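# Move bottle M9 from fridge bin to bench

## Task

Find which of the two bottles in the refrigerator's bin carries the letters M9. If one does, lift it out and set it upright on the bench, keep the other bottle upright inside the refrigerator, and close the refrigerator door. If neither bottle is marked M9, move neither, close the door, and press the CALL key on the operator panel until it latches down. A call sent in error cannot be undone, so only press it when no bottle is M9.

## Robot and tools

Robot: two arms, left_arm and right_arm, each mounted on its own carriage (left_rail carries left_arm, right_rail carries right_arm) on one shared floor track. left_rail is always the one at larger y; the names do not match image left/right. Each arm base sits at x = 0, y = its carriage position_m, z = 0.04 m, facing +x.

Scene frame (all reported positions): fixed to the table, z = 0 is the table top, +z up, +x the direction the arms face, +y to their left. The track runs along y at x = 0 (y = 0 mid-track); the table starts at x = 0.17 m. Positions are metres, orientations are quaternions wxyz, velocities m/s and rad/s. Reported hand pose may be off by a few cm.

Gripper axes: fingers point along the gripper's +z, open and close along its y. end_effector_position is the point between the pads when shut; fingertips extend about 33 mm past it (9 mm when wide open).

execute_actions(actions, cameras): runs actions in sequence. Each action may hold "rows", "steps", "until", and device keys (left_rail, right_rail). cameras: list of names, ["all"], or []; images come back only when actions is empty or cameras requests them.
- rows: 1 to 15 rows; each row lasts one control step (1/30 s). Each row is 18 numbers in [-1, 1]: left arm dx, dy, dz, rx, ry, rz, left gripper position, force_limit, speed, then the same nine for the right arm. Always send all 18.
- dx..rz are an offset, not a pose: measured from that arm's Hand target at the start of the action, along the Hand target's own axes. Every row in one action is relative to that same start, not to the preceding row; a new action starts from the new Hand target, so repeating an offset moves further. Scale: 1.0 = 0.6 m for dx/dy/dz and 180 degrees for rotation; rx, ry, rz form one rotation vector. All zeros means hold/re-request the current target.
- Gripper numbers are absolute commands: position +1 = fully open (140 mm), about -0.8 = pads touching, -1 = close until blocked. force_limit -1..+1 sets squeeze (roughly 14 N at -1, 40 N at 0, 58 N at +1); faster closing grips harder. speed -1..+1 is finger speed (about 30, 140, 250 mm/s). Both start at +1. To leave a gripper unchanged, resend its previous three numbers.
- steps: 1 to 450, default 15, at least the number of rows. After the last row, arms keep heading to the last row's target and grippers keep its command.
- until: stops the action early when all conditions hold; only rail fields can be tested, e.g. {"right_rail": {"position_status": ["!=", "moving"]}}, numbers need a comparison ("=", "!=", "<", "<=", ">", ">="). {"all": {"status": "ended"}} and {"any": {"status": "ended"}} are also allowed.
- Rails: {"left_rail": {"position_m": p}} is an absolute place on the track (left_rail -0.8 to 1.5 m, right_rail -1.5 to 0.8 m); speed_m_s 0.01 to 1; acceleration_factor 0.1 to 1; {"stop": true} brakes. Any out-of-range value or unknown name rejects the whole call. To drive: send position_m, then wait with an until on position_status not moving. Let it arrive before placing the hand. Keep the carriages at least 0.78 m apart.

zoom_image(camera, region): closer look at the latest image of a camera; region [x0, y0, x1, y1] in pixels, origin top-left, at most 504 by 504. Cameras: cam_high, cam_low, cam_bench_left, cam_bench_mid, cam_bench_right, cam_left_wrist, cam_right_wrist (all 896x504).

zero_wrist_force(arm): subtracts the current wrist force/torque reading from later ones; no motion.

finished_scene(scene): ends the scene permanently; scene may be 1 or omitted.

Result lines: end effector pose and velocities; Hand target (where the next offsets start); Tool commands; Joint positions and velocities per arm in order rail, shoulder pan, shoulder lift, elbow, wrist 1, wrist 2, wrist 3; joint torques (whole drive output, same order without rail); Wrist force/torque in the gripper's own axes plus a peak line; Motor temperatures; rail position_m, position_status (moving, done, contact_stop, time_out, stopped, stopped_with_arm, stopped_for_other_arm, stopped_for_other_carriage) and position_answer (taken/not_taken). object_status: 0 moving, 1 blocked while opening, 2 blocked while closing (a grip), 3 reached target or pads met (maybe nothing held). position_measured is in counts: 3 open, about 75 = 100 mm, 139 = 60 mm, 200 = 20 mm, 230 pads meet. "pose unreachable" means that arm dropped its target; the call continues.

Motion notes: commanded orientation is clipped to 32 degrees from the current one each step; big moves may end short, so resend. Ramp offsets up row by row for gentle motion (0.01 per row = 0.18 m/s). Grip with the pad tips' outer quarter; deeper grips fold the fingers and may loosen. Fingertips pushed into a surface fold quietly.

Avoid: dropping or knocking anything off the table, including onto the track or the metal strip; hard hits or pushes (about 150 N on an arm, or joint torque of 135 N m for the big joints and 25.2 N m for wrists, stops the arm for 10 s); any contact between the two arms, including one gripper closing on the other's fingers; heavy leverage on the gripper; overheating motors (85 °C brakes the arm); pressing CALL unless no bottle is M9.

Each tool is called after "Emit:" in YAML: its name, and indented under it one key for each argument.

## Session

Emit:
execute_actions:
  actions: []

Scene clock: 0.00 s.
left_arm: end_effector_position=(+0.3456, +1.2359, +0.5800) position_measured=3 object_status=3 end_effector_quat_wxyz=(+0.000, +0.000, +1.000, +0.000) | right_arm: end_effector_position=(+0.3456, -1.3521, +0.5800) position_measured=3 object_status=3 end_effector_quat_wxyz=(+0.000, +0.000, +1.000, +0.000)
Joint positions: left_arm=[1.209 -0.316 -1.725 0.971 -0.816 -1.571 -0.316] | right_arm=[-1.379 -0.316 -1.725 0.971 -0.816 -1.571 -0.316]
Joint velocities: within noise
Joint torques (N m): no reading
Motor temperatures (°C): left_arm=[32 31 34 41 41 41] | right_arm=[31 30 34 36 43 35]
Wrist force (N): no reading
Wrist torque (N m): no reading
Wrist force, peak (N): no reading
Hand target: left_arm +0.3456, +1.2359, +0.5800; +0.000, +0.000, +1.000, +0.000 | right_arm +0.3456, -1.3521, +0.5800; +0.000, +0.000, +1.000, +0.000
Tool commands: left_gripper/position=+1.0 left_gripper/force_limit=+1.0 left_gripper/speed=+1.0 right_gripper/position=+1.0 right_gripper/force_limit=+1.0 right_gripper/speed=+1.0
left_rail: position_m=1.209 position_status=done
right_rail: position_m=-1.379 position_status=done

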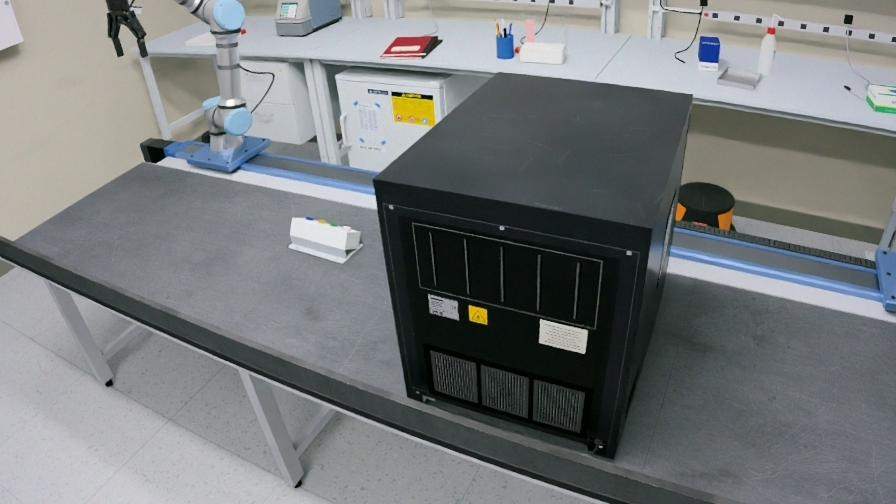

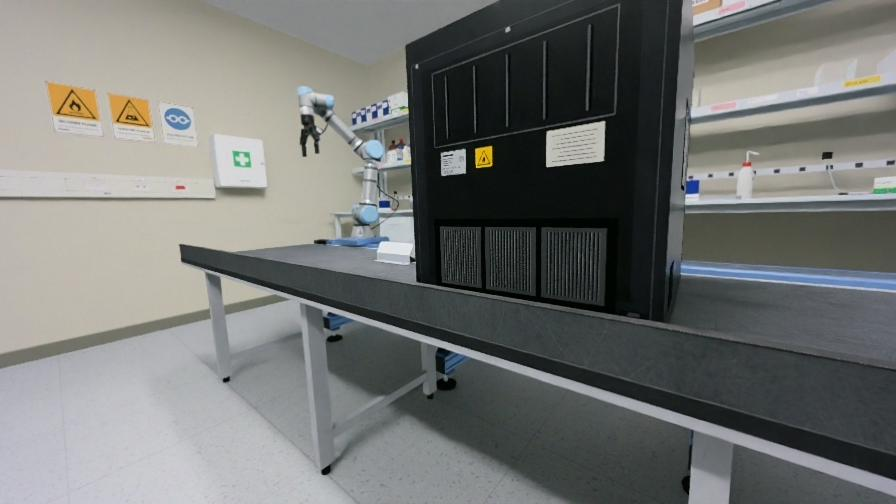

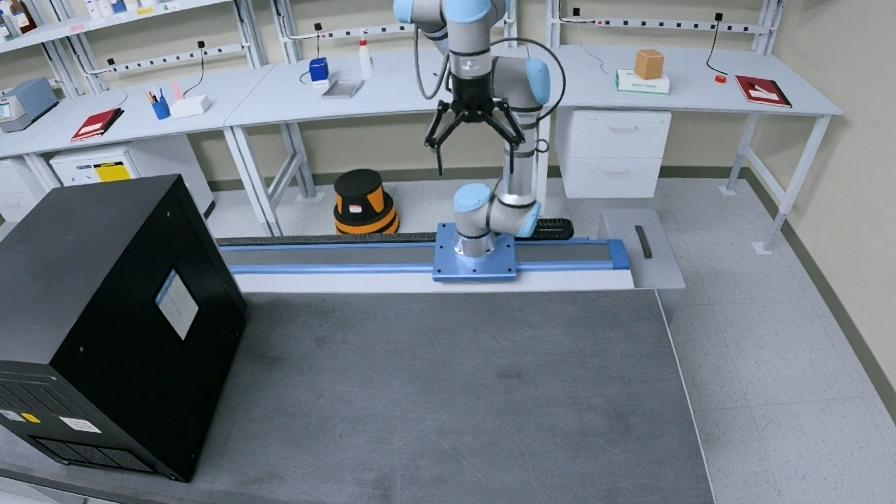

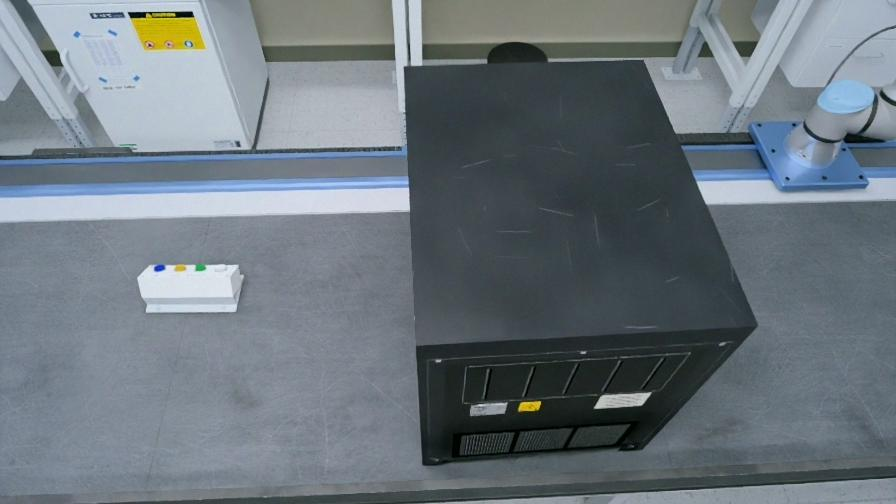

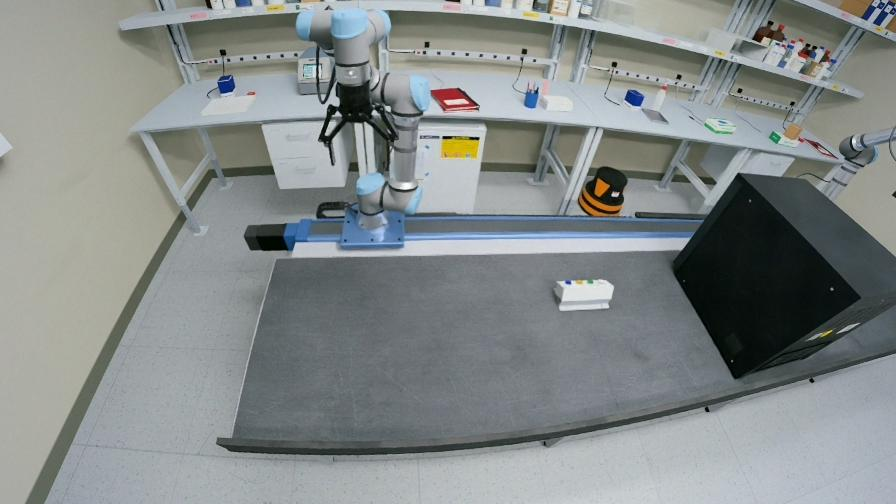

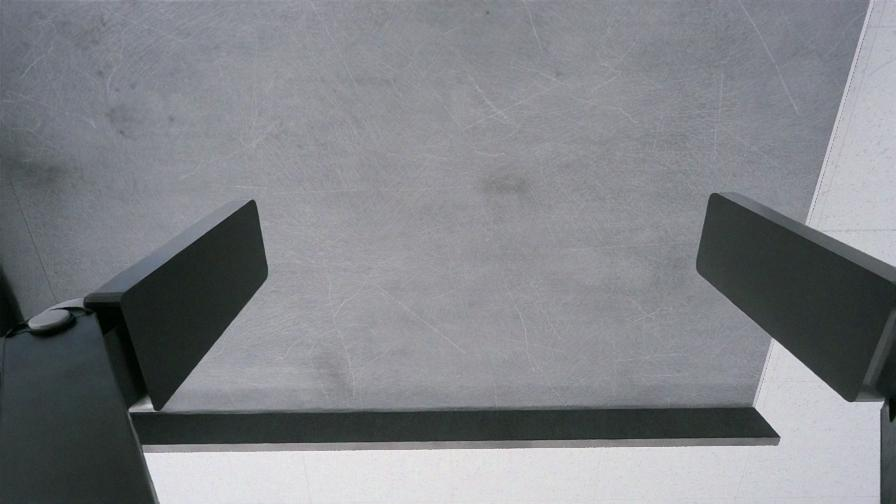

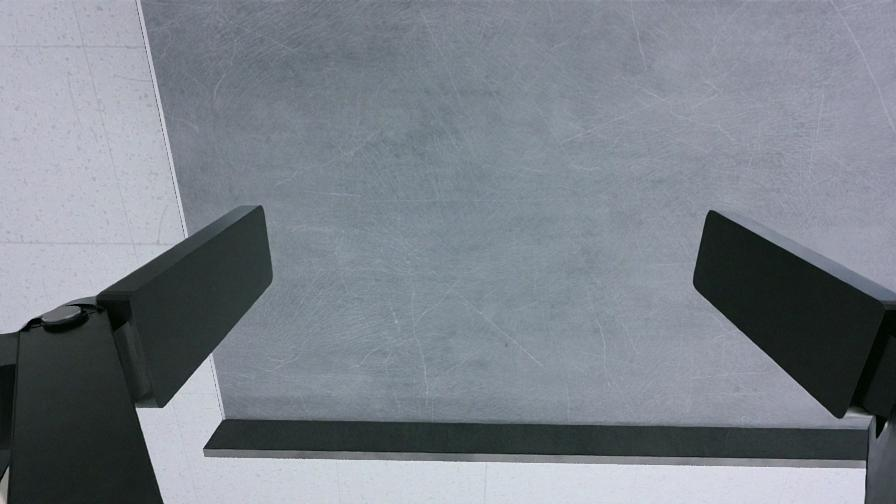

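Emit:
execute_actions:
  actions:
    - {"right_rail":{"position_m":-0.55}}
    - {"rows":[[0.3,-0.2,0.04,0.106,0.053,-0.106,1,1,1,0,0,0,0,0,0,1,1,1]],"steps":30}
    - {"rows":[[0,0,0,0,0,0,1,1,1,0,0,0,0,0,0,1,1,1]],"steps":60,"until":{"right_rail":{"position_status":["!=","moving"]}}}
  cameras: ["cam_left_wrist"]

Scene clock: 25.13 s.
left_arm: end_effector_position=(+0.1656, +1.1159, +0.5560) position_measured=3 object_status=3 end_effector_quat_wxyz=(-0.082, -0.165, +0.969, -0.165) | right_arm: end_effector_position=(+0.3456, -0.5228, +0.5800) position_measured=3 object_status=3 end_effector_quat_wxyz=(+0.000, +0.000, +1.000, +0.000)
Joint positions: left_arm=[1.209 -0.658 -2.148 1.375 -0.935 -1.916 -1.019] | right_arm=[-0.55 -0.316 -1.725 0.971 -0.816 -1.571 -0.316]
Joint torques (N m): left_arm=[-7.12 -5.69 -12.45 -5.38 0.56 -1.2] | right_arm=[-0.27 -11.28 -18.68 -3.37 0.12 -0.05]
Wrist force (N): left_arm=[1.2 0.2 0.6] | right_arm=[-0.2 0.1 0.2]
Wrist torque (N m): left_arm=[0.21 -0.10 0.22] | right_arm=[0.01 0.03 0.00]
Wrist force, peak (N): left_arm=[-18.5 0.0 1.6] | right_arm=[0.0 -2.3 0.4]
Hand target: left_arm +0.1656, +1.1159, +0.5560; -0.082, -0.165, +0.969, -0.165 | right_arm +0.3456, -0.5228, +0.5800; +0.000, +0.000, +1.000, +0.000
Off the commanded pose: left_arm 0.000 m, 0 deg | right_arm 0.000 m, 0 deg.
left_rail: position_m=1.209 position_status=done
right_rail: position_m=-0.550 position_status=done
camera_calibration:
cam_left_wrist: T_world_to_cam=[[-0.339461, 0.893392, -0.294307, -0.762487], [0.901118, 0.398599, 0.170605, -0.692986], [0.269728, -0.207291, -0.94036, 0.852514], [0, 0, 0, 1]] pos_world=[0.13568, 1.13414, 0.695493]
Images, in order (width x height): cam_left_wrist 896x504.

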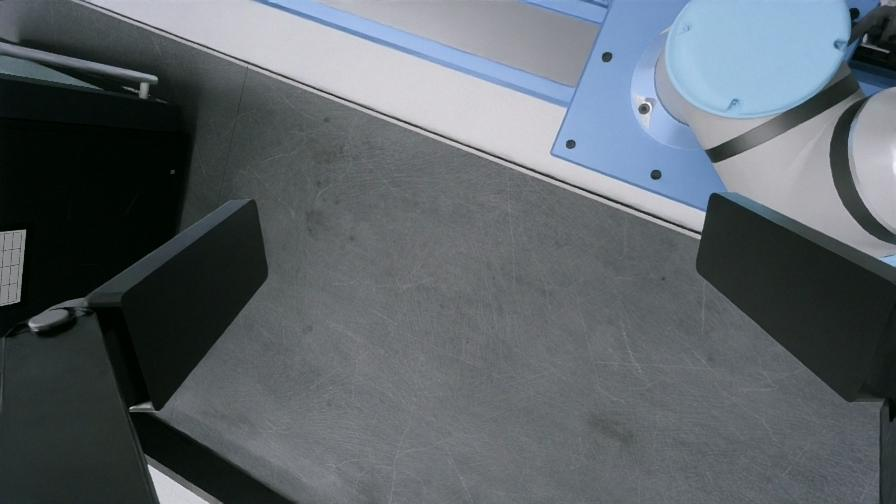

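Emit:
execute_actions:
  actions:
    - {"rows":[[0.58,-0.37,0.34,0.424,0.212,-0.424,1,1,1,0,0,0,0,0,0,1,1,1]],"steps":75}
  cameras: ["cam_left_wrist","cam_bench_left"]

Scene clock: 38.00 s.
left_arm: end_effector_position=(-0.1029, +0.7453, +0.4960) position_measured=3 object_status=3 end_effector_quat_wxyz=(+0.376, +0.576, -0.323, +0.650) | right_arm: end_effector_position=(+0.3456, -0.5228, +0.5800) position_measured=3 object_status=3 end_effector_quat_wxyz=(+0.000, +0.000, +1.000, +0.000)
Joint positions: left_arm=[1.209 -2.911 -1.648 2.378 -3.466 0.33 -3.54] | right_arm=[-0.55 -0.316 -1.725 0.971 -0.816 -1.571 -0.316]
Joint torques (N m): left_arm=[9 -3.5 -27.4 -2.26 2.19 1.17] | right_arm=[0.08 -11.71 -19.16 -3.58 0.12 0]
Wrist force (N): left_arm=[1.4 2.0 1.0] | right_arm=[-0.1 -0.1 0.3]
Wrist torque (N m): left_arm=[0.02 0.46 0.49] | right_arm=[-0.02 0.03 0.00]
Wrist force, peak (N): left_arm=[-1.5 7.1 -10.2] | right_arm=[0.0 0.1 0.5]
Hand target: left_arm -0.1033, +0.7457, +0.5052; +0.316, +0.632, -0.316, +0.632 | right_arm +0.3456, -0.5228, +0.5800; +0.000, +0.000, +1.000, +0.000
Off the commanded pose: left_arm 0.009 m, 10 deg | right_arm 0.000 m, 0 deg.
left_rail: position_m=1.209 position_status=done
right_rail: position_m=-0.550 position_status=done
camera_calibration:
cam_left_wrist: T_world_to_cam=[[-0.859938, -0.510372, 0.00518989, 0.303967], [-0.14265, 0.230568, -0.962543, 0.286745], [0.490058, -0.828468, -0.271079, 0.945321], [0, 0, 0, 1]] pos_world=[-0.160965, 0.872191, 0.530683]
Images, in order (width x height): cam_bench_left 896x504, cam_left_wrist 896x504.

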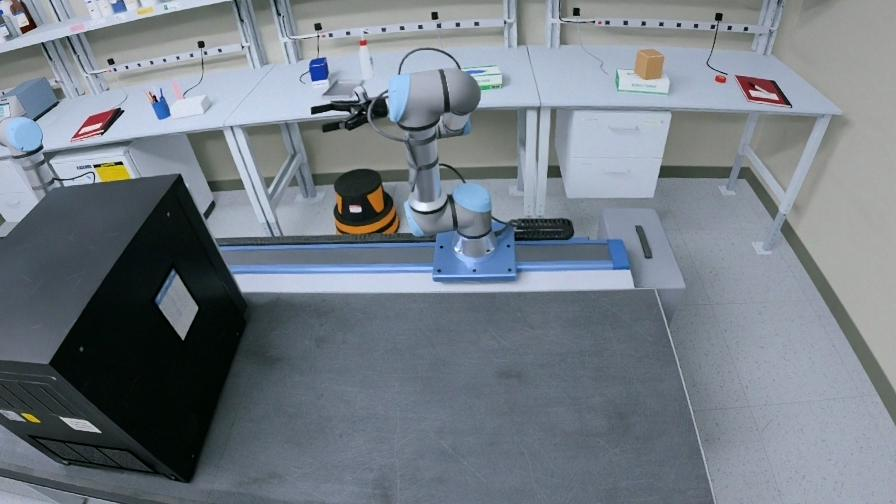

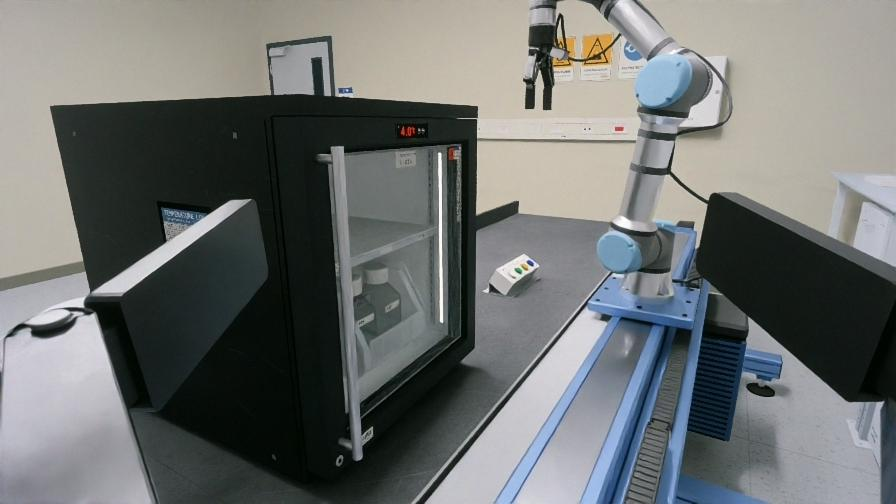

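Emit:
zoom_image:
  camera: "cam_left_wrist"
  region: [260, 220, 480, 480]

Emit:
zoom_image:
  camera: "cam_left_wrist"
  region: [380, 100, 480, 180]

Scaled by 1.938 from the camera's 896x504 image, which has a finer 1280x720 frame.

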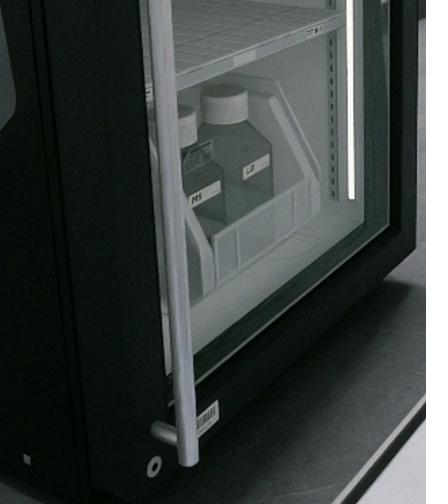

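Scaled by 5.040 from the camera's 896x504 image, which has a finer 1280x720 frame.

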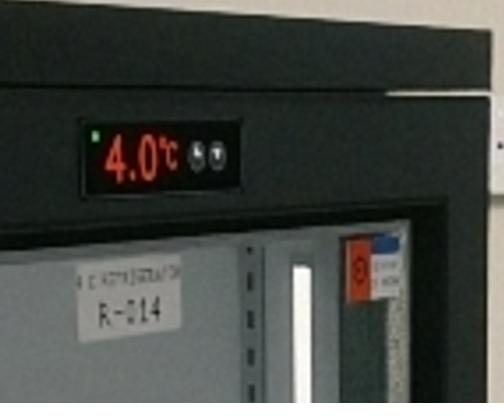

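Emit:
zoom_image:
  camera: "cam_left_wrist"
  region: [345, 290, 415, 340]

Scaled by 7.200 from the camera's 896x504 image, which has a finer 1280x720 frame.

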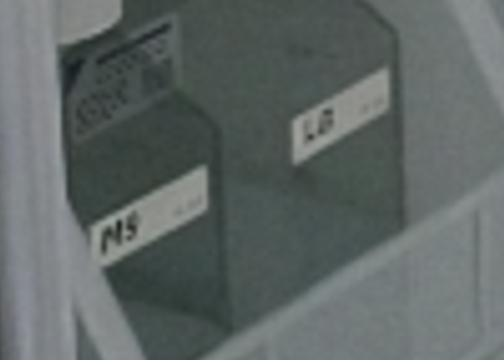

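Emit:
execute_actions:
  actions:
    - {"left_rail":{"position_m":0.93},"steps":75,"until":{"left_rail":{"position_status":["!=","moving"]}}}
    - {"rows":[[0,0,0,0,0,0,1,1,1,0,0,0,0,0,0,1,1,1]],"steps":30}
  cameras: ["cam_left_wrist"]

Emit:
zoom_image:
  camera: "cam_left_wrist"
  region: [350, 250, 530, 400]

Scene clock: 60.30 s.
left_arm: end_effector_position=(-0.1033, +0.4670, +0.5052) position_measured=3 object_status=3 end_effector_quat_wxyz=(+0.316, +0.632, -0.316, +0.632) | right_arm: end_effector_position=(+0.3456, -0.5228, +0.5800) position_measured=3 object_status=3 end_effector_quat_wxyz=(+0.000, +0.000, +1.000, +0.000)
Joint positions: left_arm=[0.93 -2.885 -1.544 2.145 -3.743 0.386 -3.141] | right_arm=[-0.55 -0.316 -1.725 0.971 -0.816 -1.571 -0.316]
Joint torques (N m): left_arm=[8.72 -7.6 -28.1 -0.83 0.58 1.05] | right_arm=[0.7 -13.1 -20.19 -3.83 0.16 0.12]
Wrist force (N): left_arm=[1.7 1.8 0.9] | right_arm=[0.1 -0.1 0.1]
Wrist torque (N m): left_arm=[0.05 0.35 0.39] | right_arm=[-0.01 -0.02 0.00]
Wrist force, peak (N): left_arm=[1.8 3.1 2.5] | right_arm=[0.2 0.0 0.6]
Hand target: left_arm -0.1033, +0.4670, +0.5052; +0.316, +0.632, -0.316, +0.632 | right_arm +0.3456, -0.5228, +0.5800; +0.000, +0.000, +1.000, +0.000
Off the commanded pose: left_arm 0.000 m, 0 deg | right_arm 0.000 m, 0 deg.
left_rail: position_m=0.930 position_status=done
right_rail: position_m=-0.550 position_status=done
camera_calibration:
cam_left_wrist: T_world_to_cam=[[-0.799842, -0.600158, -0.00796172, 0.216263], [-0.229504, 0.318067, -0.91987, 0.288338], [0.554599, -0.733924, -0.392142, 0.741178], [0, 0, 0, 1]] pos_world=[-0.171906, 0.582049, 0.557603]
Images, in order (width x height): cam_left_wrist 896x504.

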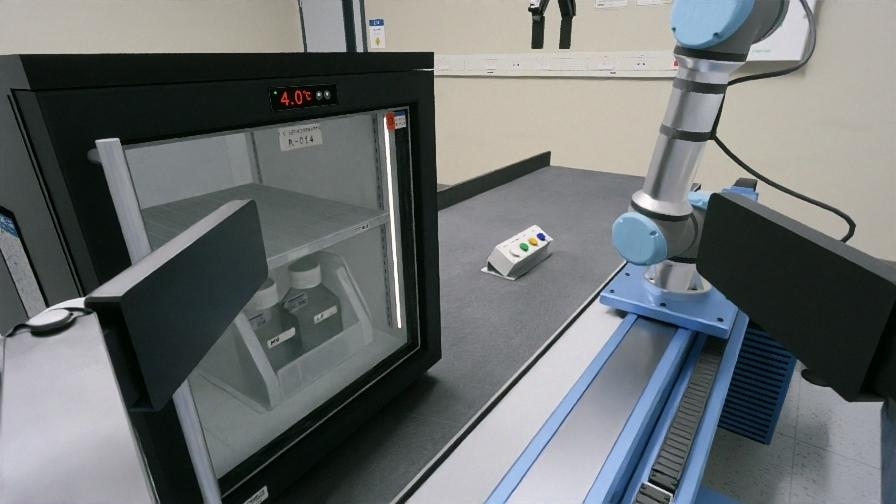

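Scaled by 2.800 from the camera's 896x504 image, which has a finer 1280x720 frame.

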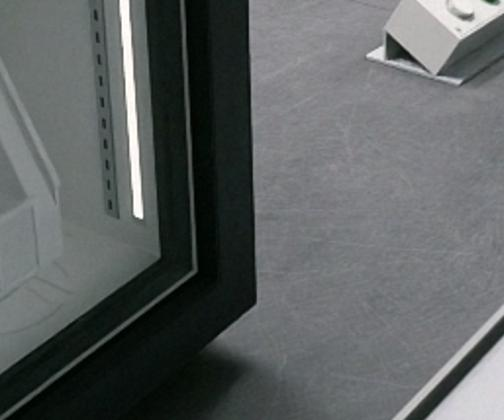

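Emit:
zoom_image:
  camera: "cam_left_wrist"
  region: [240, 260, 345, 360]

Scaled by 4.800 from the camera's 896x504 image, which has a finer 1280x720 frame.

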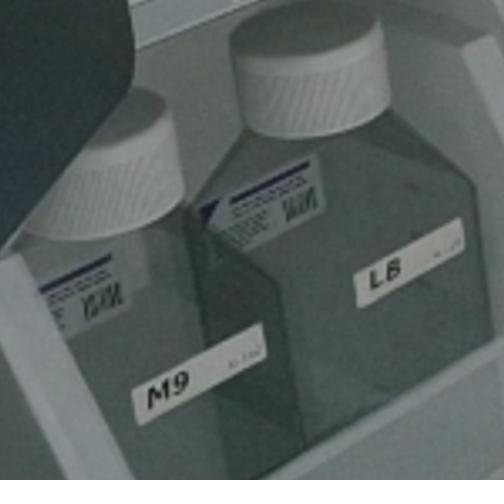

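Emit:
execute_actions:
  actions:
    - {"rows":[[-0.342,-0.312,0.258,0.295,0,0,0.2,0,0,0,0,0,0,0,0,1,1,1]],"steps":60}
  cameras: ["cam_left_wrist","cam_bench_left","cam_high"]

Scene clock: 78.37 s.
left_arm: end_effector_position=(+0.1393, +0.4555, +0.3000) position_measured=104 object_status=3 end_effector_quat_wxyz=(+0.000, +0.707, +0.000, +0.707) | right_arm: end_effector_position=(+0.3456, -0.5228, +0.5800) position_measured=3 object_status=3 end_effector_quat_wxyz=(+0.000, +0.000, +1.000, +0.000)
Joint positions: left_arm=[0.93 -2.186 -0.875 1.869 -4.134 0.614 -3.141] | right_arm=[-0.55 -0.316 -1.725 0.971 -0.816 -1.571 -0.316]
Joint torques (N m): left_arm=[10 -27.89 -20.25 3.86 1.31 1.05] | right_arm=[0.53 -12.13 -20.66 -3.93 0.41 0.07]
Wrist force (N): left_arm=[1.8 1.8 1.1] | right_arm=[0.1 0.1 0.0]
Wrist torque (N m): left_arm=[0.09 0.33 0.39] | right_arm=[0.02 -0.02 0.00]
Wrist force, peak (N): left_arm=[17.5 9.2 -8.6] | right_arm=[0.3 -0.1 0.5]
Hand target: left_arm +0.1393, +0.4555, +0.3000; +0.000, +0.707, +0.000, +0.707 | right_arm +0.3456, -0.5228, +0.5800; +0.000, +0.000, +1.000, +0.000
Off the commanded pose: left_arm 0.000 m, 0 deg | right_arm 0.000 m, 0 deg.
left_rail: position_m=0.930 position_status=done
right_rail: position_m=-0.550 position_status=done
camera_calibration:
cam_left_wrist: T_world_to_cam=[[-0.000307524, -0.999968, -0.00793616, 0.47253], [-0.391863, 0.00742196, -0.919994, 0.323111], [0.920024, 0.00282697, -0.391853, 0.13115], [0, 0, 0, 1]] pos_world=[0.00609934, 0.469746, 0.352402]
Images, in order (width x height): cam_high 896x504, cam_bench_left 896x504, cam_left_wrist 896x504.

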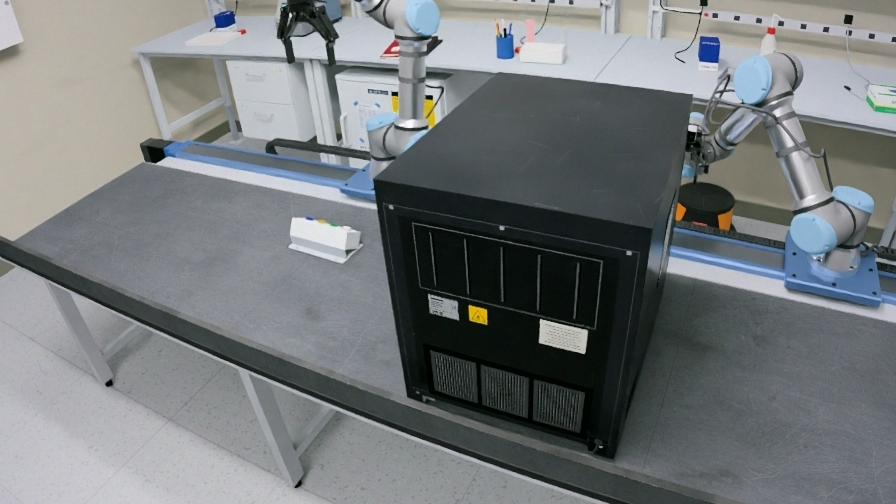

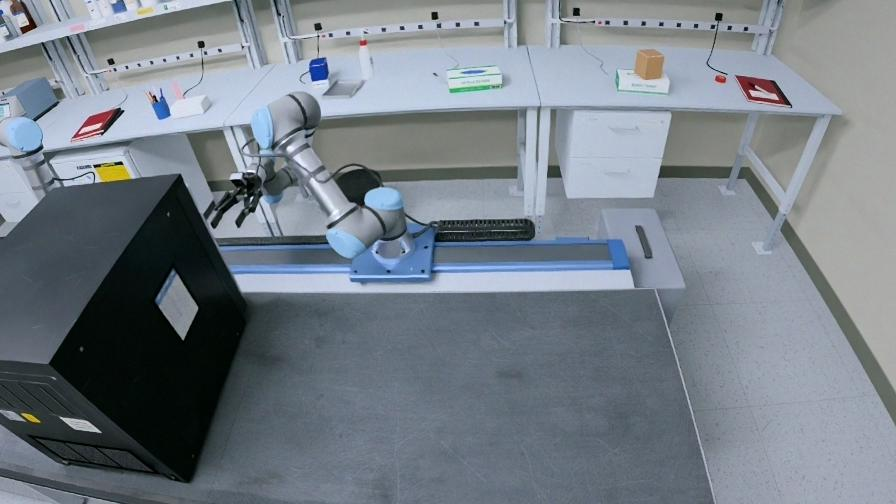

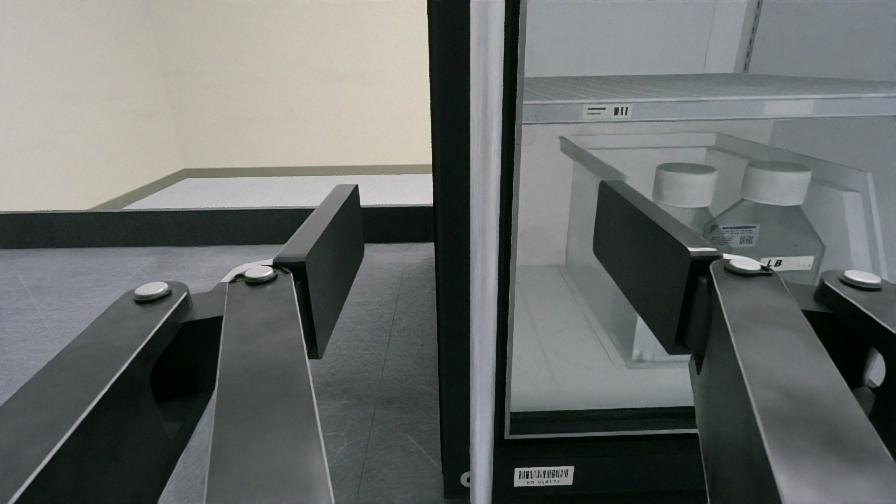

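Emit:
execute_actions:
  actions:
    - {"rows":[[0,0.004,0.07,0,0,0,0.2,0,0,0,0,0,0,0,0,1,1,1],[0,0.008,0.133,0,0,0,0.2,0,0,0,0,0,0,0,0,1,1,1]],"steps":30}
    - {"rows":[[0,0,0,0,0,0,-1,-0.5,-1,0,0,0,0,0,0,1,1,1]],"steps":90}
  cameras: ["cam_left_wrist"]

Scene clock: 96.73 s.
left_arm: end_effector_position=(+0.2191, +0.4506, +0.3000) position_measured=205 object_status=2 end_effector_quat_wxyz=(+0.000, +0.707, +0.000, +0.707) | right_arm: end_effector_position=(+0.3456, -0.5228, +0.5800) position_measured=3 object_status=3 end_effector_quat_wxyz=(+0.000, +0.000, +1.000, +0.000)
Joint positions: left_arm=[0.93 -2.037 -0.898 1.92 -4.163 0.466 -3.142] | right_arm=[-0.55 -0.316 -1.725 0.971 -0.816 -1.571 -0.316]
Joint torques (N m): left_arm=[10.23 -44.43 3.42 -3.46 14.43 -0.69] | right_arm=[1.44 -12.54 -20.15 -4.06 0.32 0.03]
Wrist force (N): left_arm=[-4.7 46.2 7.9] | right_arm=[0.2 0.0 0.0]
Wrist torque (N m): left_arm=[-0.83 0.42 0.32] | right_arm=[-0.01 -0.03 0.00]
Wrist force, peak (N): left_arm=[-4.7 46.3 8.0] | right_arm=[0.2 -0.5 0.2]
Hand target: left_arm +0.2191, +0.4506, +0.3000; +0.000, +0.707, +0.000, +0.707 | right_arm +0.3456, -0.5228, +0.5800; +0.000, +0.000, +1.000, +0.000
Off the commanded pose: left_arm 0.000 m, 0 deg | right_arm 0.000 m, 0 deg.
left_rail: position_m=0.930 position_status=done
right_rail: position_m=-0.550 position_status=done
camera_calibration:
cam_left_wrist: T_world_to_cam=[[-0.000307524, -0.999968, -0.00793616, 0.467654], [-0.391863, 0.00742196, -0.919994, 0.354418], [0.920024, 0.00282697, -0.391853, 0.0577462], [0, 0, 0, 1]] pos_world=[0.0858993, 0.464846, 0.352402]
Images, in order (width x height): cam_left_wrist 896x504.

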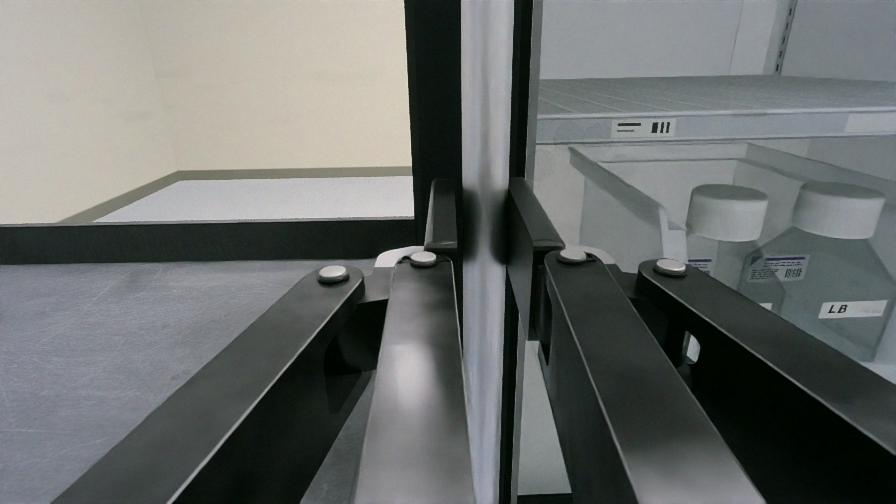

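Emit:
execute_actions:
  actions:
    - {"rows":[[0,0.01,-0.012,0,0,0,-1,-0.5,-1,0,0,0,0,0,0,1,1,1],[0,0.012,-0.038,0,0,0,-1,-0.5,-1,0,0,0,0,0,0,1,1,1],[0,0.015,-0.063,0,0,0,-1,-0.5,-1,0,0,0,0,0,0,1,1,1]],"steps":35}
  cameras: ["cam_left_wrist"]

Scene clock: 102.10 s.
left_arm: end_effector_position=(+0.1813, +0.4416, +0.3000) position_measured=231 object_status=3 end_effector_quat_wxyz=(+0.000, +0.707, +0.000, +0.707) | right_arm: end_effector_position=(+0.3456, -0.5228, +0.5800) position_measured=3 object_status=3 end_effector_quat_wxyz=(+0.000, +0.000, +1.000, +0.000)
Joint positions: left_arm=[0.93 -2.098 -0.875 1.866 -4.133 0.526 -3.142] | right_arm=[-0.55 -0.316 -1.725 0.971 -0.816 -1.571 -0.316]
Joint torques (N m): left_arm=[-7.91 -28.01 -20.06 3.52 1.34 -0.35] | right_arm=[1.22 -14.47 -21.11 -4.42 0.37 0.03]
Wrist force (N): left_arm=[1.8 1.9 1.2] | right_arm=[0.3 0.2 0.1]
Wrist torque (N m): left_arm=[0.09 0.29 0.39] | right_arm=[0.04 -0.06 0.00]
Wrist force, peak (N): left_arm=[-4.6 46.4 8.1] | right_arm=[0.1 0.0 0.5]
Hand target: left_arm +0.1813, +0.4416, +0.3000; +0.000, +0.707, +0.000, +0.707 | right_arm +0.3456, -0.5228, +0.5800; +0.000, +0.000, +1.000, +0.000
Off the commanded pose: left_arm 0.000 m, 0 deg | right_arm 0.000 m, 0 deg.
left_rail: position_m=0.930 position_status=done
right_rail: position_m=-0.550 position_status=done
camera_calibration:
cam_left_wrist: T_world_to_cam=[[-0.000307524, -0.999968, -0.00793616, 0.458643], [-0.391863, 0.00742196, -0.919994, 0.339673], [0.920024, 0.00282697, -0.391853, 0.0925486], [0, 0, 0, 1]] pos_world=[0.0480993, 0.455846, 0.352402]
Images, in order (width x height): cam_left_wrist 896x504.

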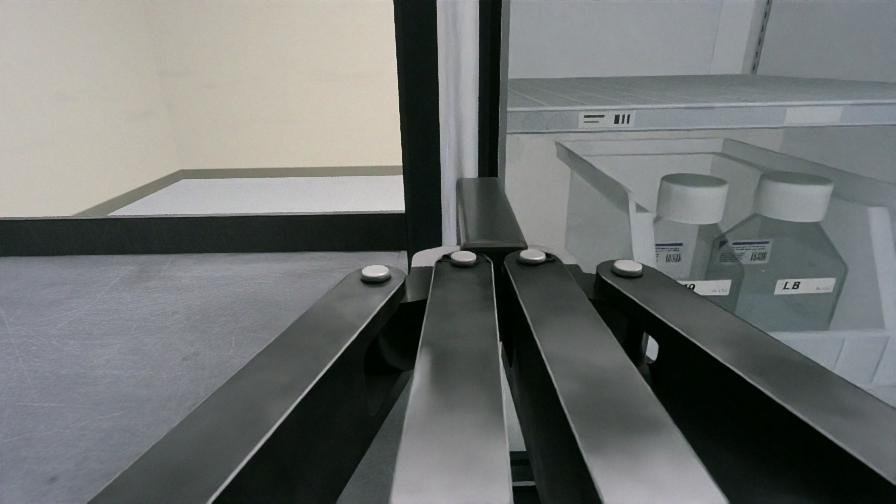

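Emit:
execute_actions:
  actions:
    - {"rows":[[0,0,0,0,0,0,0.4,1,0,0,0,0,0,0,0,1,1,1]],"steps":20}
    - {"rows":[[0,-0.023,0.03,0,0,0,0.4,1,0,0,0,0,0,0,0,1,1,1],[0,-0.023,0.077,0,0,0,0.4,1,0,0,0,0,0,0,0,1,1,1]],"steps":30}
    - {"rows":[[0,0,0,0,0,0,-1,1,-1,0,0,0,0,0,0,1,1,1]],"steps":120}
  cameras: ["cam_left_wrist"]

Scene clock: 113.23 s.
left_arm: end_effector_position=(+0.2275, +0.4495, +0.3000) position_measured=212 object_status=2 end_effector_quat_wxyz=(+0.007, +0.707, -0.007, +0.707) | right_arm: end_effector_position=(+0.3456, -0.5228, +0.5800) position_measured=3 object_status=3 end_effector_quat_wxyz=(+0.000, +0.000, +1.000, +0.000)
Joint positions: left_arm=[0.93 -2.026 -0.907 1.94 -4.174 0.435 -3.142] | right_arm=[-0.55 -0.316 -1.725 0.971 -0.816 -1.571 -0.316]
Joint torques (N m): left_arm=[13.29 -31.7 -11.49 0.8 14.36 0.33] | right_arm=[1.65 -14.48 -21.22 -4.25 0.26 0.05]
Wrist force (N): left_arm=[-7.2 47.5 14.3] | right_arm=[0.1 0.0 0.0]
Wrist torque (N m): left_arm=[-0.36 0.48 0.19] | right_arm=[0.00 -0.02 0.00]
Wrist force, peak (N): left_arm=[-8.2 54.5 15.1] | right_arm=[0.2 -0.2 0.4]
Hand target: left_arm +0.2275, +0.4554, +0.3000; +0.000, +0.707, +0.000, +0.707 | right_arm +0.3456, -0.5228, +0.5800; +0.000, +0.000, +1.000, +0.000
Off the commanded pose: left_arm 0.006 m, 1 deg | right_arm 0.000 m, 0 deg.
left_rail: position_m=0.930 position_status=done
right_rail: position_m=-0.550 position_status=done
camera_calibration:
cam_left_wrist: T_world_to_cam=[[-0.0190464, -0.999787, -0.0079382, 0.470785], [-0.391658, 0.0147659, -0.919992, 0.354455], [0.919914, -0.0144134, -0.391856, 0.0578512], [0, 0, 0, 1]] pos_world=[0.0945737, 0.466285, 0.352502]
Images, in order (width x height): cam_left_wrist 896x504.

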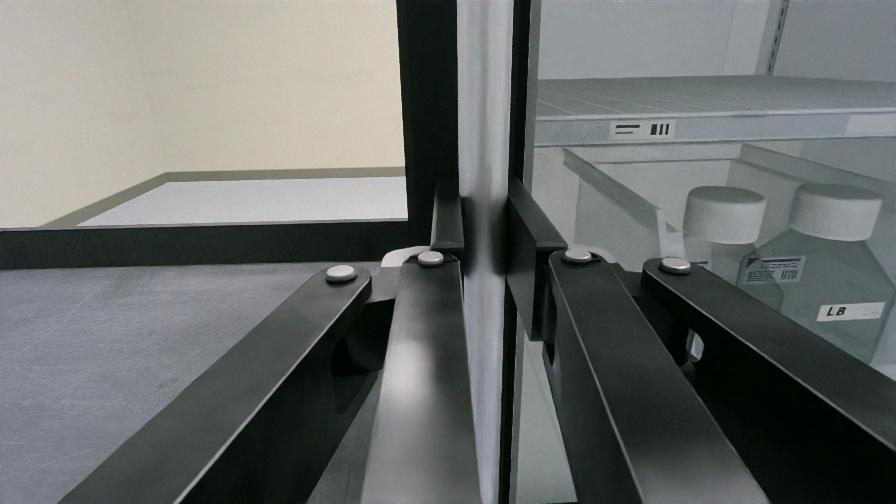

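Emit:
execute_actions:
  actions:
    - {"rows":[[0,0.018,0,0,0,0,-1,1,-1,0,0,0,0,0,0,1,1,1]],"steps":30}
    - {"rows":[[0,0.0,-0.01,0,0,0,-0.98,1,-1,0,0,0,0,0,0,1,1,1],[0,0.003,-0.022,0,0,0,-0.98,1,-1,0,0,0,0,0,0,1,1,1],[0,0.004,-0.034,0,0,0,-0.98,1,-1,0,0,0,0,0,0,1,1,1]],"steps":45}
  cameras: ["cam_left_wrist"]

Scene clock: 119.60 s.
left_arm: end_effector_position=(+0.2071, +0.4422, +0.3000) position_measured=252 object_status=3 end_effector_quat_wxyz=(+0.000, +0.707, +0.000, +0.707) | right_arm: end_effector_position=(+0.3456, -0.5228, +0.5800) position_measured=3 object_status=3 end_effector_quat_wxyz=(+0.000, +0.000, +1.000, +0.000)
Joint positions: left_arm=[0.93 -2.052 -0.884 1.887 -4.145 0.48 -3.142] | right_arm=[-0.55 -0.316 -1.725 0.971 -0.816 -1.571 -0.316]
Joint torques (N m): left_arm=[-8.04 -27.6 -20.19 0.68 -0.05 0.6] | right_arm=[1.52 -14.57 -20.75 -4.33 0.21 -0.04]
Wrist force (N): left_arm=[1.8 3.0 2.1] | right_arm=[0.2 0.1 0.1]
Wrist torque (N m): left_arm=[0.09 0.29 0.37] | right_arm=[0.02 -0.04 0.00]
Wrist force, peak (N): left_arm=[-7.2 47.6 14.5] | right_arm=[0.3 0.3 0.2]
Hand target: left_arm +0.2071, +0.4422, +0.3000; +0.000, +0.707, +0.000, +0.707 | right_arm +0.3456, -0.5228, +0.5800; +0.000, +0.000, +1.000, +0.000
Off the commanded pose: left_arm 0.000 m, 0 deg | right_arm 0.000 m, 0 deg.
left_rail: position_m=0.930 position_status=done
right_rail: position_m=-0.550 position_status=done
camera_calibration:
cam_left_wrist: T_world_to_cam=[[-0.000307524, -0.999968, -0.00793616, 0.459251], [-0.391863, 0.00742196, -0.919994, 0.349778], [0.920024, 0.00282697, -0.391853, 0.0688103], [0, 0, 0, 1]] pos_world=[0.0738993, 0.456446, 0.352402]
Images, in order (width x height): cam_left_wrist 896x504.

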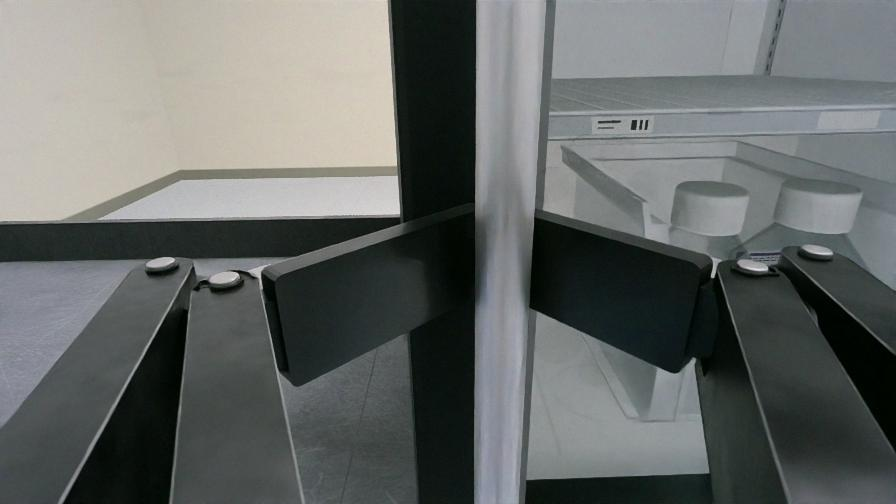

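Emit:
execute_actions:
  actions:
    - {"rows":[[0,0,-0.02,0,0,0,-0.98,1,-1,0,0,0,0,0,0,1,1,1],[0,0.003,-0.044,0,0,0,-0.98,1,-1,0,0,0,0,0,0,1,1,1],[0,0.006,-0.066,0,0,0,-0.98,1,-1,0,0,0,0,0,0,1,1,1]],"steps":45}
  cameras: ["cam_left_wrist"]

Scene clock: 126.60 s.
left_arm: end_effector_position=(+0.1674, +0.4325, +0.3000) position_measured=252 object_status=3 end_effector_quat_wxyz=(+0.007, +0.707, -0.007, +0.707) | right_arm: end_effector_position=(+0.3456, -0.5228, +0.5800) position_measured=3 object_status=3 end_effector_quat_wxyz=(+0.000, +0.000, +1.000, +0.000)
Joint positions: left_arm=[0.93 -2.119 -0.865 1.845 -4.121 0.527 -3.142] | right_arm=[-0.55 -0.316 -1.725 0.971 -0.816 -1.571 -0.316]
Joint torques (N m): left_arm=[-10.66 -33.79 -13.63 1.07 14.38 -0.37] | right_arm=[2.68 -14.98 -21.59 -4.56 0.35 0.13]
Wrist force (N): left_arm=[-6.6 50.6 20.2] | right_arm=[-0.1 -0.2 -0.1]
Wrist torque (N m): left_arm=[1.09 0.77 0.41] | right_arm=[-0.03 0.01 0.00]
Wrist force, peak (N): left_arm=[-6.4 55.2 20.5] | right_arm=[0.4 0.3 0.2]
Hand target: left_arm +0.1675, +0.4386, +0.3000; +0.000, +0.707, +0.000, +0.707 | right_arm +0.3456, -0.5228, +0.5800; +0.000, +0.000, +1.000, +0.000
Off the commanded pose: left_arm 0.006 m, 1 deg | right_arm 0.000 m, 0 deg.
left_rail: position_m=0.930 position_status=done
right_rail: position_m=-0.550 position_status=done
camera_calibration:
cam_left_wrist: T_world_to_cam=[[-0.0199922, -0.999769, -0.0078693, 0.452647], [-0.39164, 0.0150729, -0.919995, 0.330978], [0.919901, -0.0153108, -0.391851, 0.11316], [0, 0, 0, 1]] pos_world=[0.0345774, 0.449287, 0.352402]
Images, in order (width x height): cam_left_wrist 896x504.

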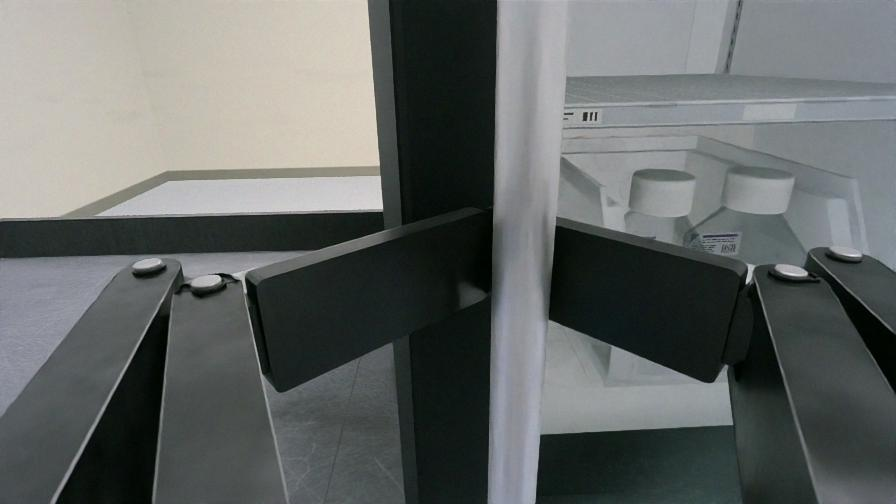

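Emit:
execute_actions:
  actions:
    - {"rows":[[0,0.02,-0.03,0,0,0,-0.98,1,-1,0,0,0,0,0,0,1,1,1],[0,0.038,-0.06,0,0,0,-0.98,1,-1,0,0,0,0,0,0,1,1,1],[0,0.048,-0.09,0,0,0,-0.98,1,-1,0,0,0,0,0,0,1,1,1],[0,0.058,-0.12,0,0,0,-0.98,1,-1,0,0,0,0,0,0,1,1,1]],"steps":30}
    - {"rows":[[0,0.018,-0.04,0,0,0,-0.98,1,-1,0,0,0,0,0,0,1,1,1],[0,0.037,-0.08,0,0,0,-0.98,1,-1,0,0,0,0,0,0,1,1,1],[0,0.055,-0.115,0,0,0,-0.98,1,-1,0,0,0,0,0,0,1,1,1]],"steps":30}
    - {"rows":[[0,0.025,-0.035,0,0,0,-0.98,1,-1,0,0,0,0,0,0,1,1,1],[0,0.05,-0.07,0,0,0,-0.98,1,-1,0,0,0,0,0,0,1,1,1],[0,0.075,-0.103,0,0,0,-0.98,1,-1,0,0,0,0,0,0,1,1,1]],"steps":30}
  cameras: ["cam_left_wrist","cam_bench_left"]

Scene clock: 139.13 s.
left_arm: end_effector_position=(-0.0405, +0.2828, +0.3001) position_measured=252 object_status=3 end_effector_quat_wxyz=(+0.045, +0.706, -0.045, +0.706) | right_arm: end_effector_position=(+0.3456, -0.5228, +0.5800) position_measured=3 object_status=3 end_effector_quat_wxyz=(+0.000, +0.000, +1.000, +0.000)
Joint positions: left_arm=[0.93 -2.284 -0.542 1.142 -3.741 0.585 -3.141] | right_arm=[-0.55 -0.316 -1.725 0.971 -0.816 -1.571 -0.316]
Joint torques (N m): left_arm=[-49 -47.55 -31.39 5.95 14.26 0.8] | right_arm=[2.53 -15.35 -21.37 -4.51 0.52 0.16]
Wrist force (N): left_arm=[-9.7 48.8 80.8] | right_arm=[0.1 0.2 -0.1]
Wrist torque (N m): left_arm=[1.09 1.02 0.68] | right_arm=[0.03 -0.02 0.00]
Wrist force, peak (N): left_arm=[5.3 64.6 103.1] | right_arm=[-0.1 0.3 0.4]
Hand target: left_arm -0.0354, +0.3260, +0.2999; +0.000, +0.707, +0.000, +0.707 | right_arm +0.3456, -0.5228, +0.5800; +0.000, +0.000, +1.000, +0.000
Off the commanded pose: left_arm 0.044 m, 7 deg | right_arm 0.000 m, 0 deg.
left_rail: position_m=0.930 position_status=done
right_rail: position_m=-0.550 position_status=done
camera_calibration:
cam_left_wrist: T_world_to_cam=[[-0.12701, -0.991869, -0.00797779, 0.292449], [-0.387739, 0.0570502, -0.920002, 0.240176], [0.912977, -0.113756, -0.391832, 0.329749], [0, 0, 0, 1]] pos_world=[-0.170784, 0.31388, 0.352502]
Images, in order (width x height): cam_bench_left 896x504, cam_left_wrist 896x504.

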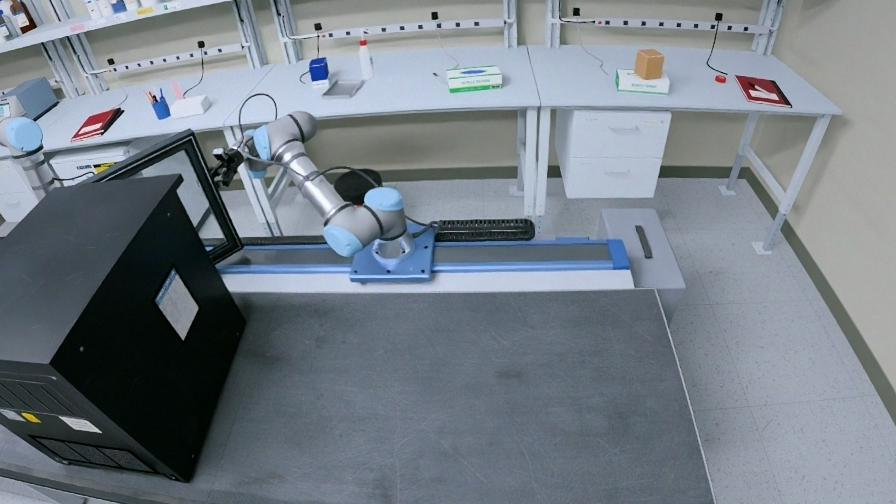

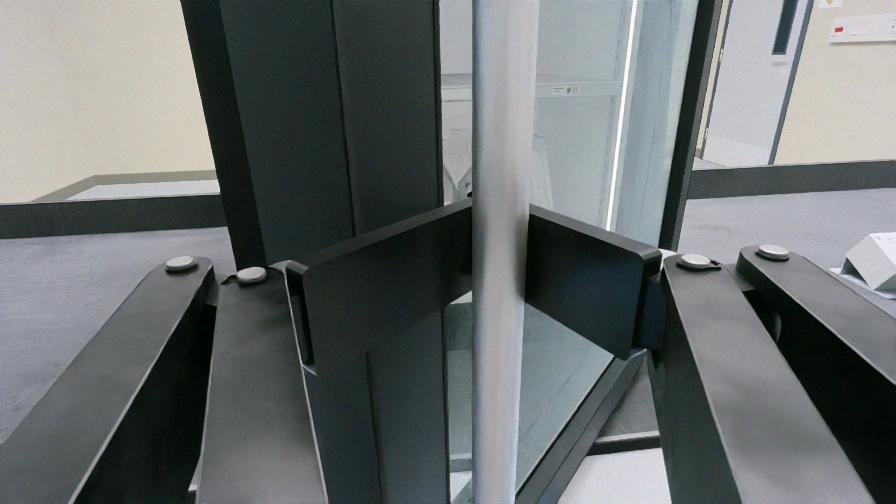

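Emit:
execute_actions:
  actions:
    - {"rows":[[0,0.065,0.0,0,0,0,-0.98,1,-1,0,0,0,0,0,0,1,1,1]],"steps":20}
    - {"rows":[[0,0,0,0,0,0,0.3,1,-0.8,0,0,0,0,0,0,1,1,1]],"steps":60}
    - {"rows":[[0,0,-0.04,0,0,0,0.3,1,-0.8,0,0,0,0,0,0,1,1,1],[0,0,-0.12,0,0,0,0.3,1,-0.8,0,0,0,0,0,0,1,1,1]],"steps":40}
  cameras: ["cam_left_wrist","cam_bench_mid"]

Scene clock: 147.77 s.
left_arm: end_effector_position=(-0.1074, +0.2871, +0.2999) position_measured=91 object_status=3 end_effector_quat_wxyz=(+0.000, +0.707, +0.000, +0.707) | right_arm: end_effector_position=(+0.3456, -0.5228, +0.5800) position_measured=3 object_status=3 end_effector_quat_wxyz=(+0.000, +0.000, +1.000, +0.000)
Joint positions: left_arm=[0.93 -2.323 -0.373 0.785 -3.553 0.751 -3.141] | right_arm=[-0.55 -0.316 -1.725 0.971 -0.816 -1.571 -0.316]
Joint torques (N m): left_arm=[-7.82 -47.5 -30.05 4.02 1.36 1.22] | right_arm=[2.28 -16 -21.75 -4.41 0.6 0]
Wrist force (N): left_arm=[1.8 1.5 0.9] | right_arm=[0.2 0.2 0.0]
Wrist torque (N m): left_arm=[-0.02 0.32 0.41] | right_arm=[0.04 -0.05 0.00]
Wrist force, peak (N): left_arm=[-9.9 49.0 81.2] | right_arm=[0.5 0.0 -0.3]
Hand target: left_arm -0.1074, +0.2871, +0.2999; +0.000, +0.707, +0.000, +0.707 | right_arm +0.3456, -0.5228, +0.5800; +0.000, +0.000, +1.000, +0.000
Off the commanded pose: left_arm 0.000 m, 0 deg | right_arm 0.000 m, 0 deg.
left_rail: position_m=0.930 position_status=done
right_rail: position_m=-0.550 position_status=done
camera_calibration:
cam_left_wrist: T_world_to_cam=[[-0.000307524, -0.999968, -0.00793616, 0.304058], [-0.391863, 0.00742196, -0.919994, 0.227597], [0.920024, 0.00282697, -0.391853, 0.358557], [0, 0, 0, 1]] pos_world=[-0.240601, 0.301346, 0.352302]
Images, in order (width x height): cam_bench_mid 896x504, cam_left_wrist 896x504.

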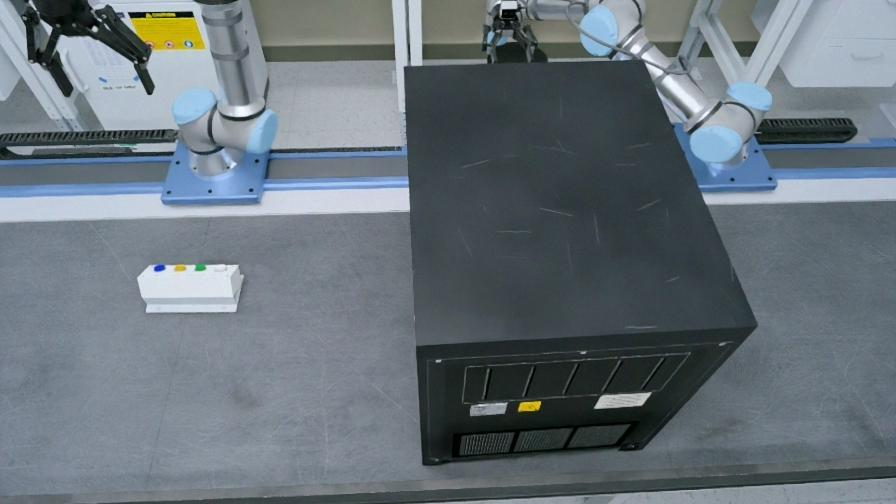

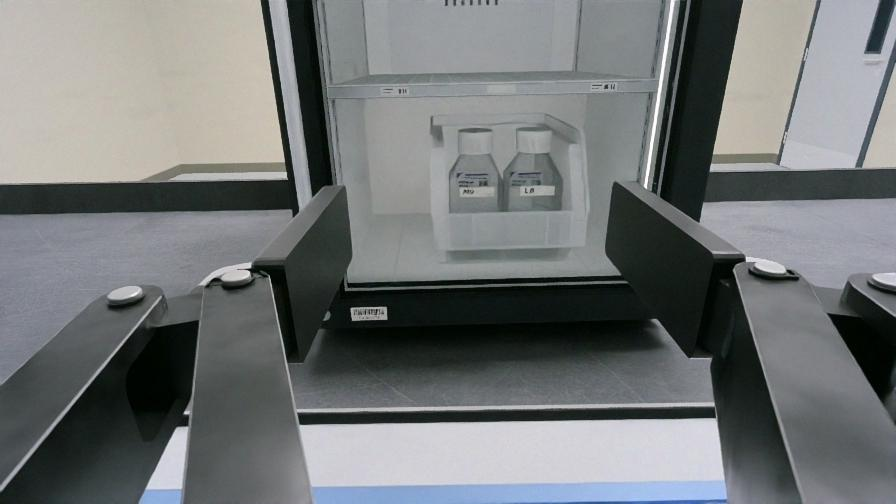

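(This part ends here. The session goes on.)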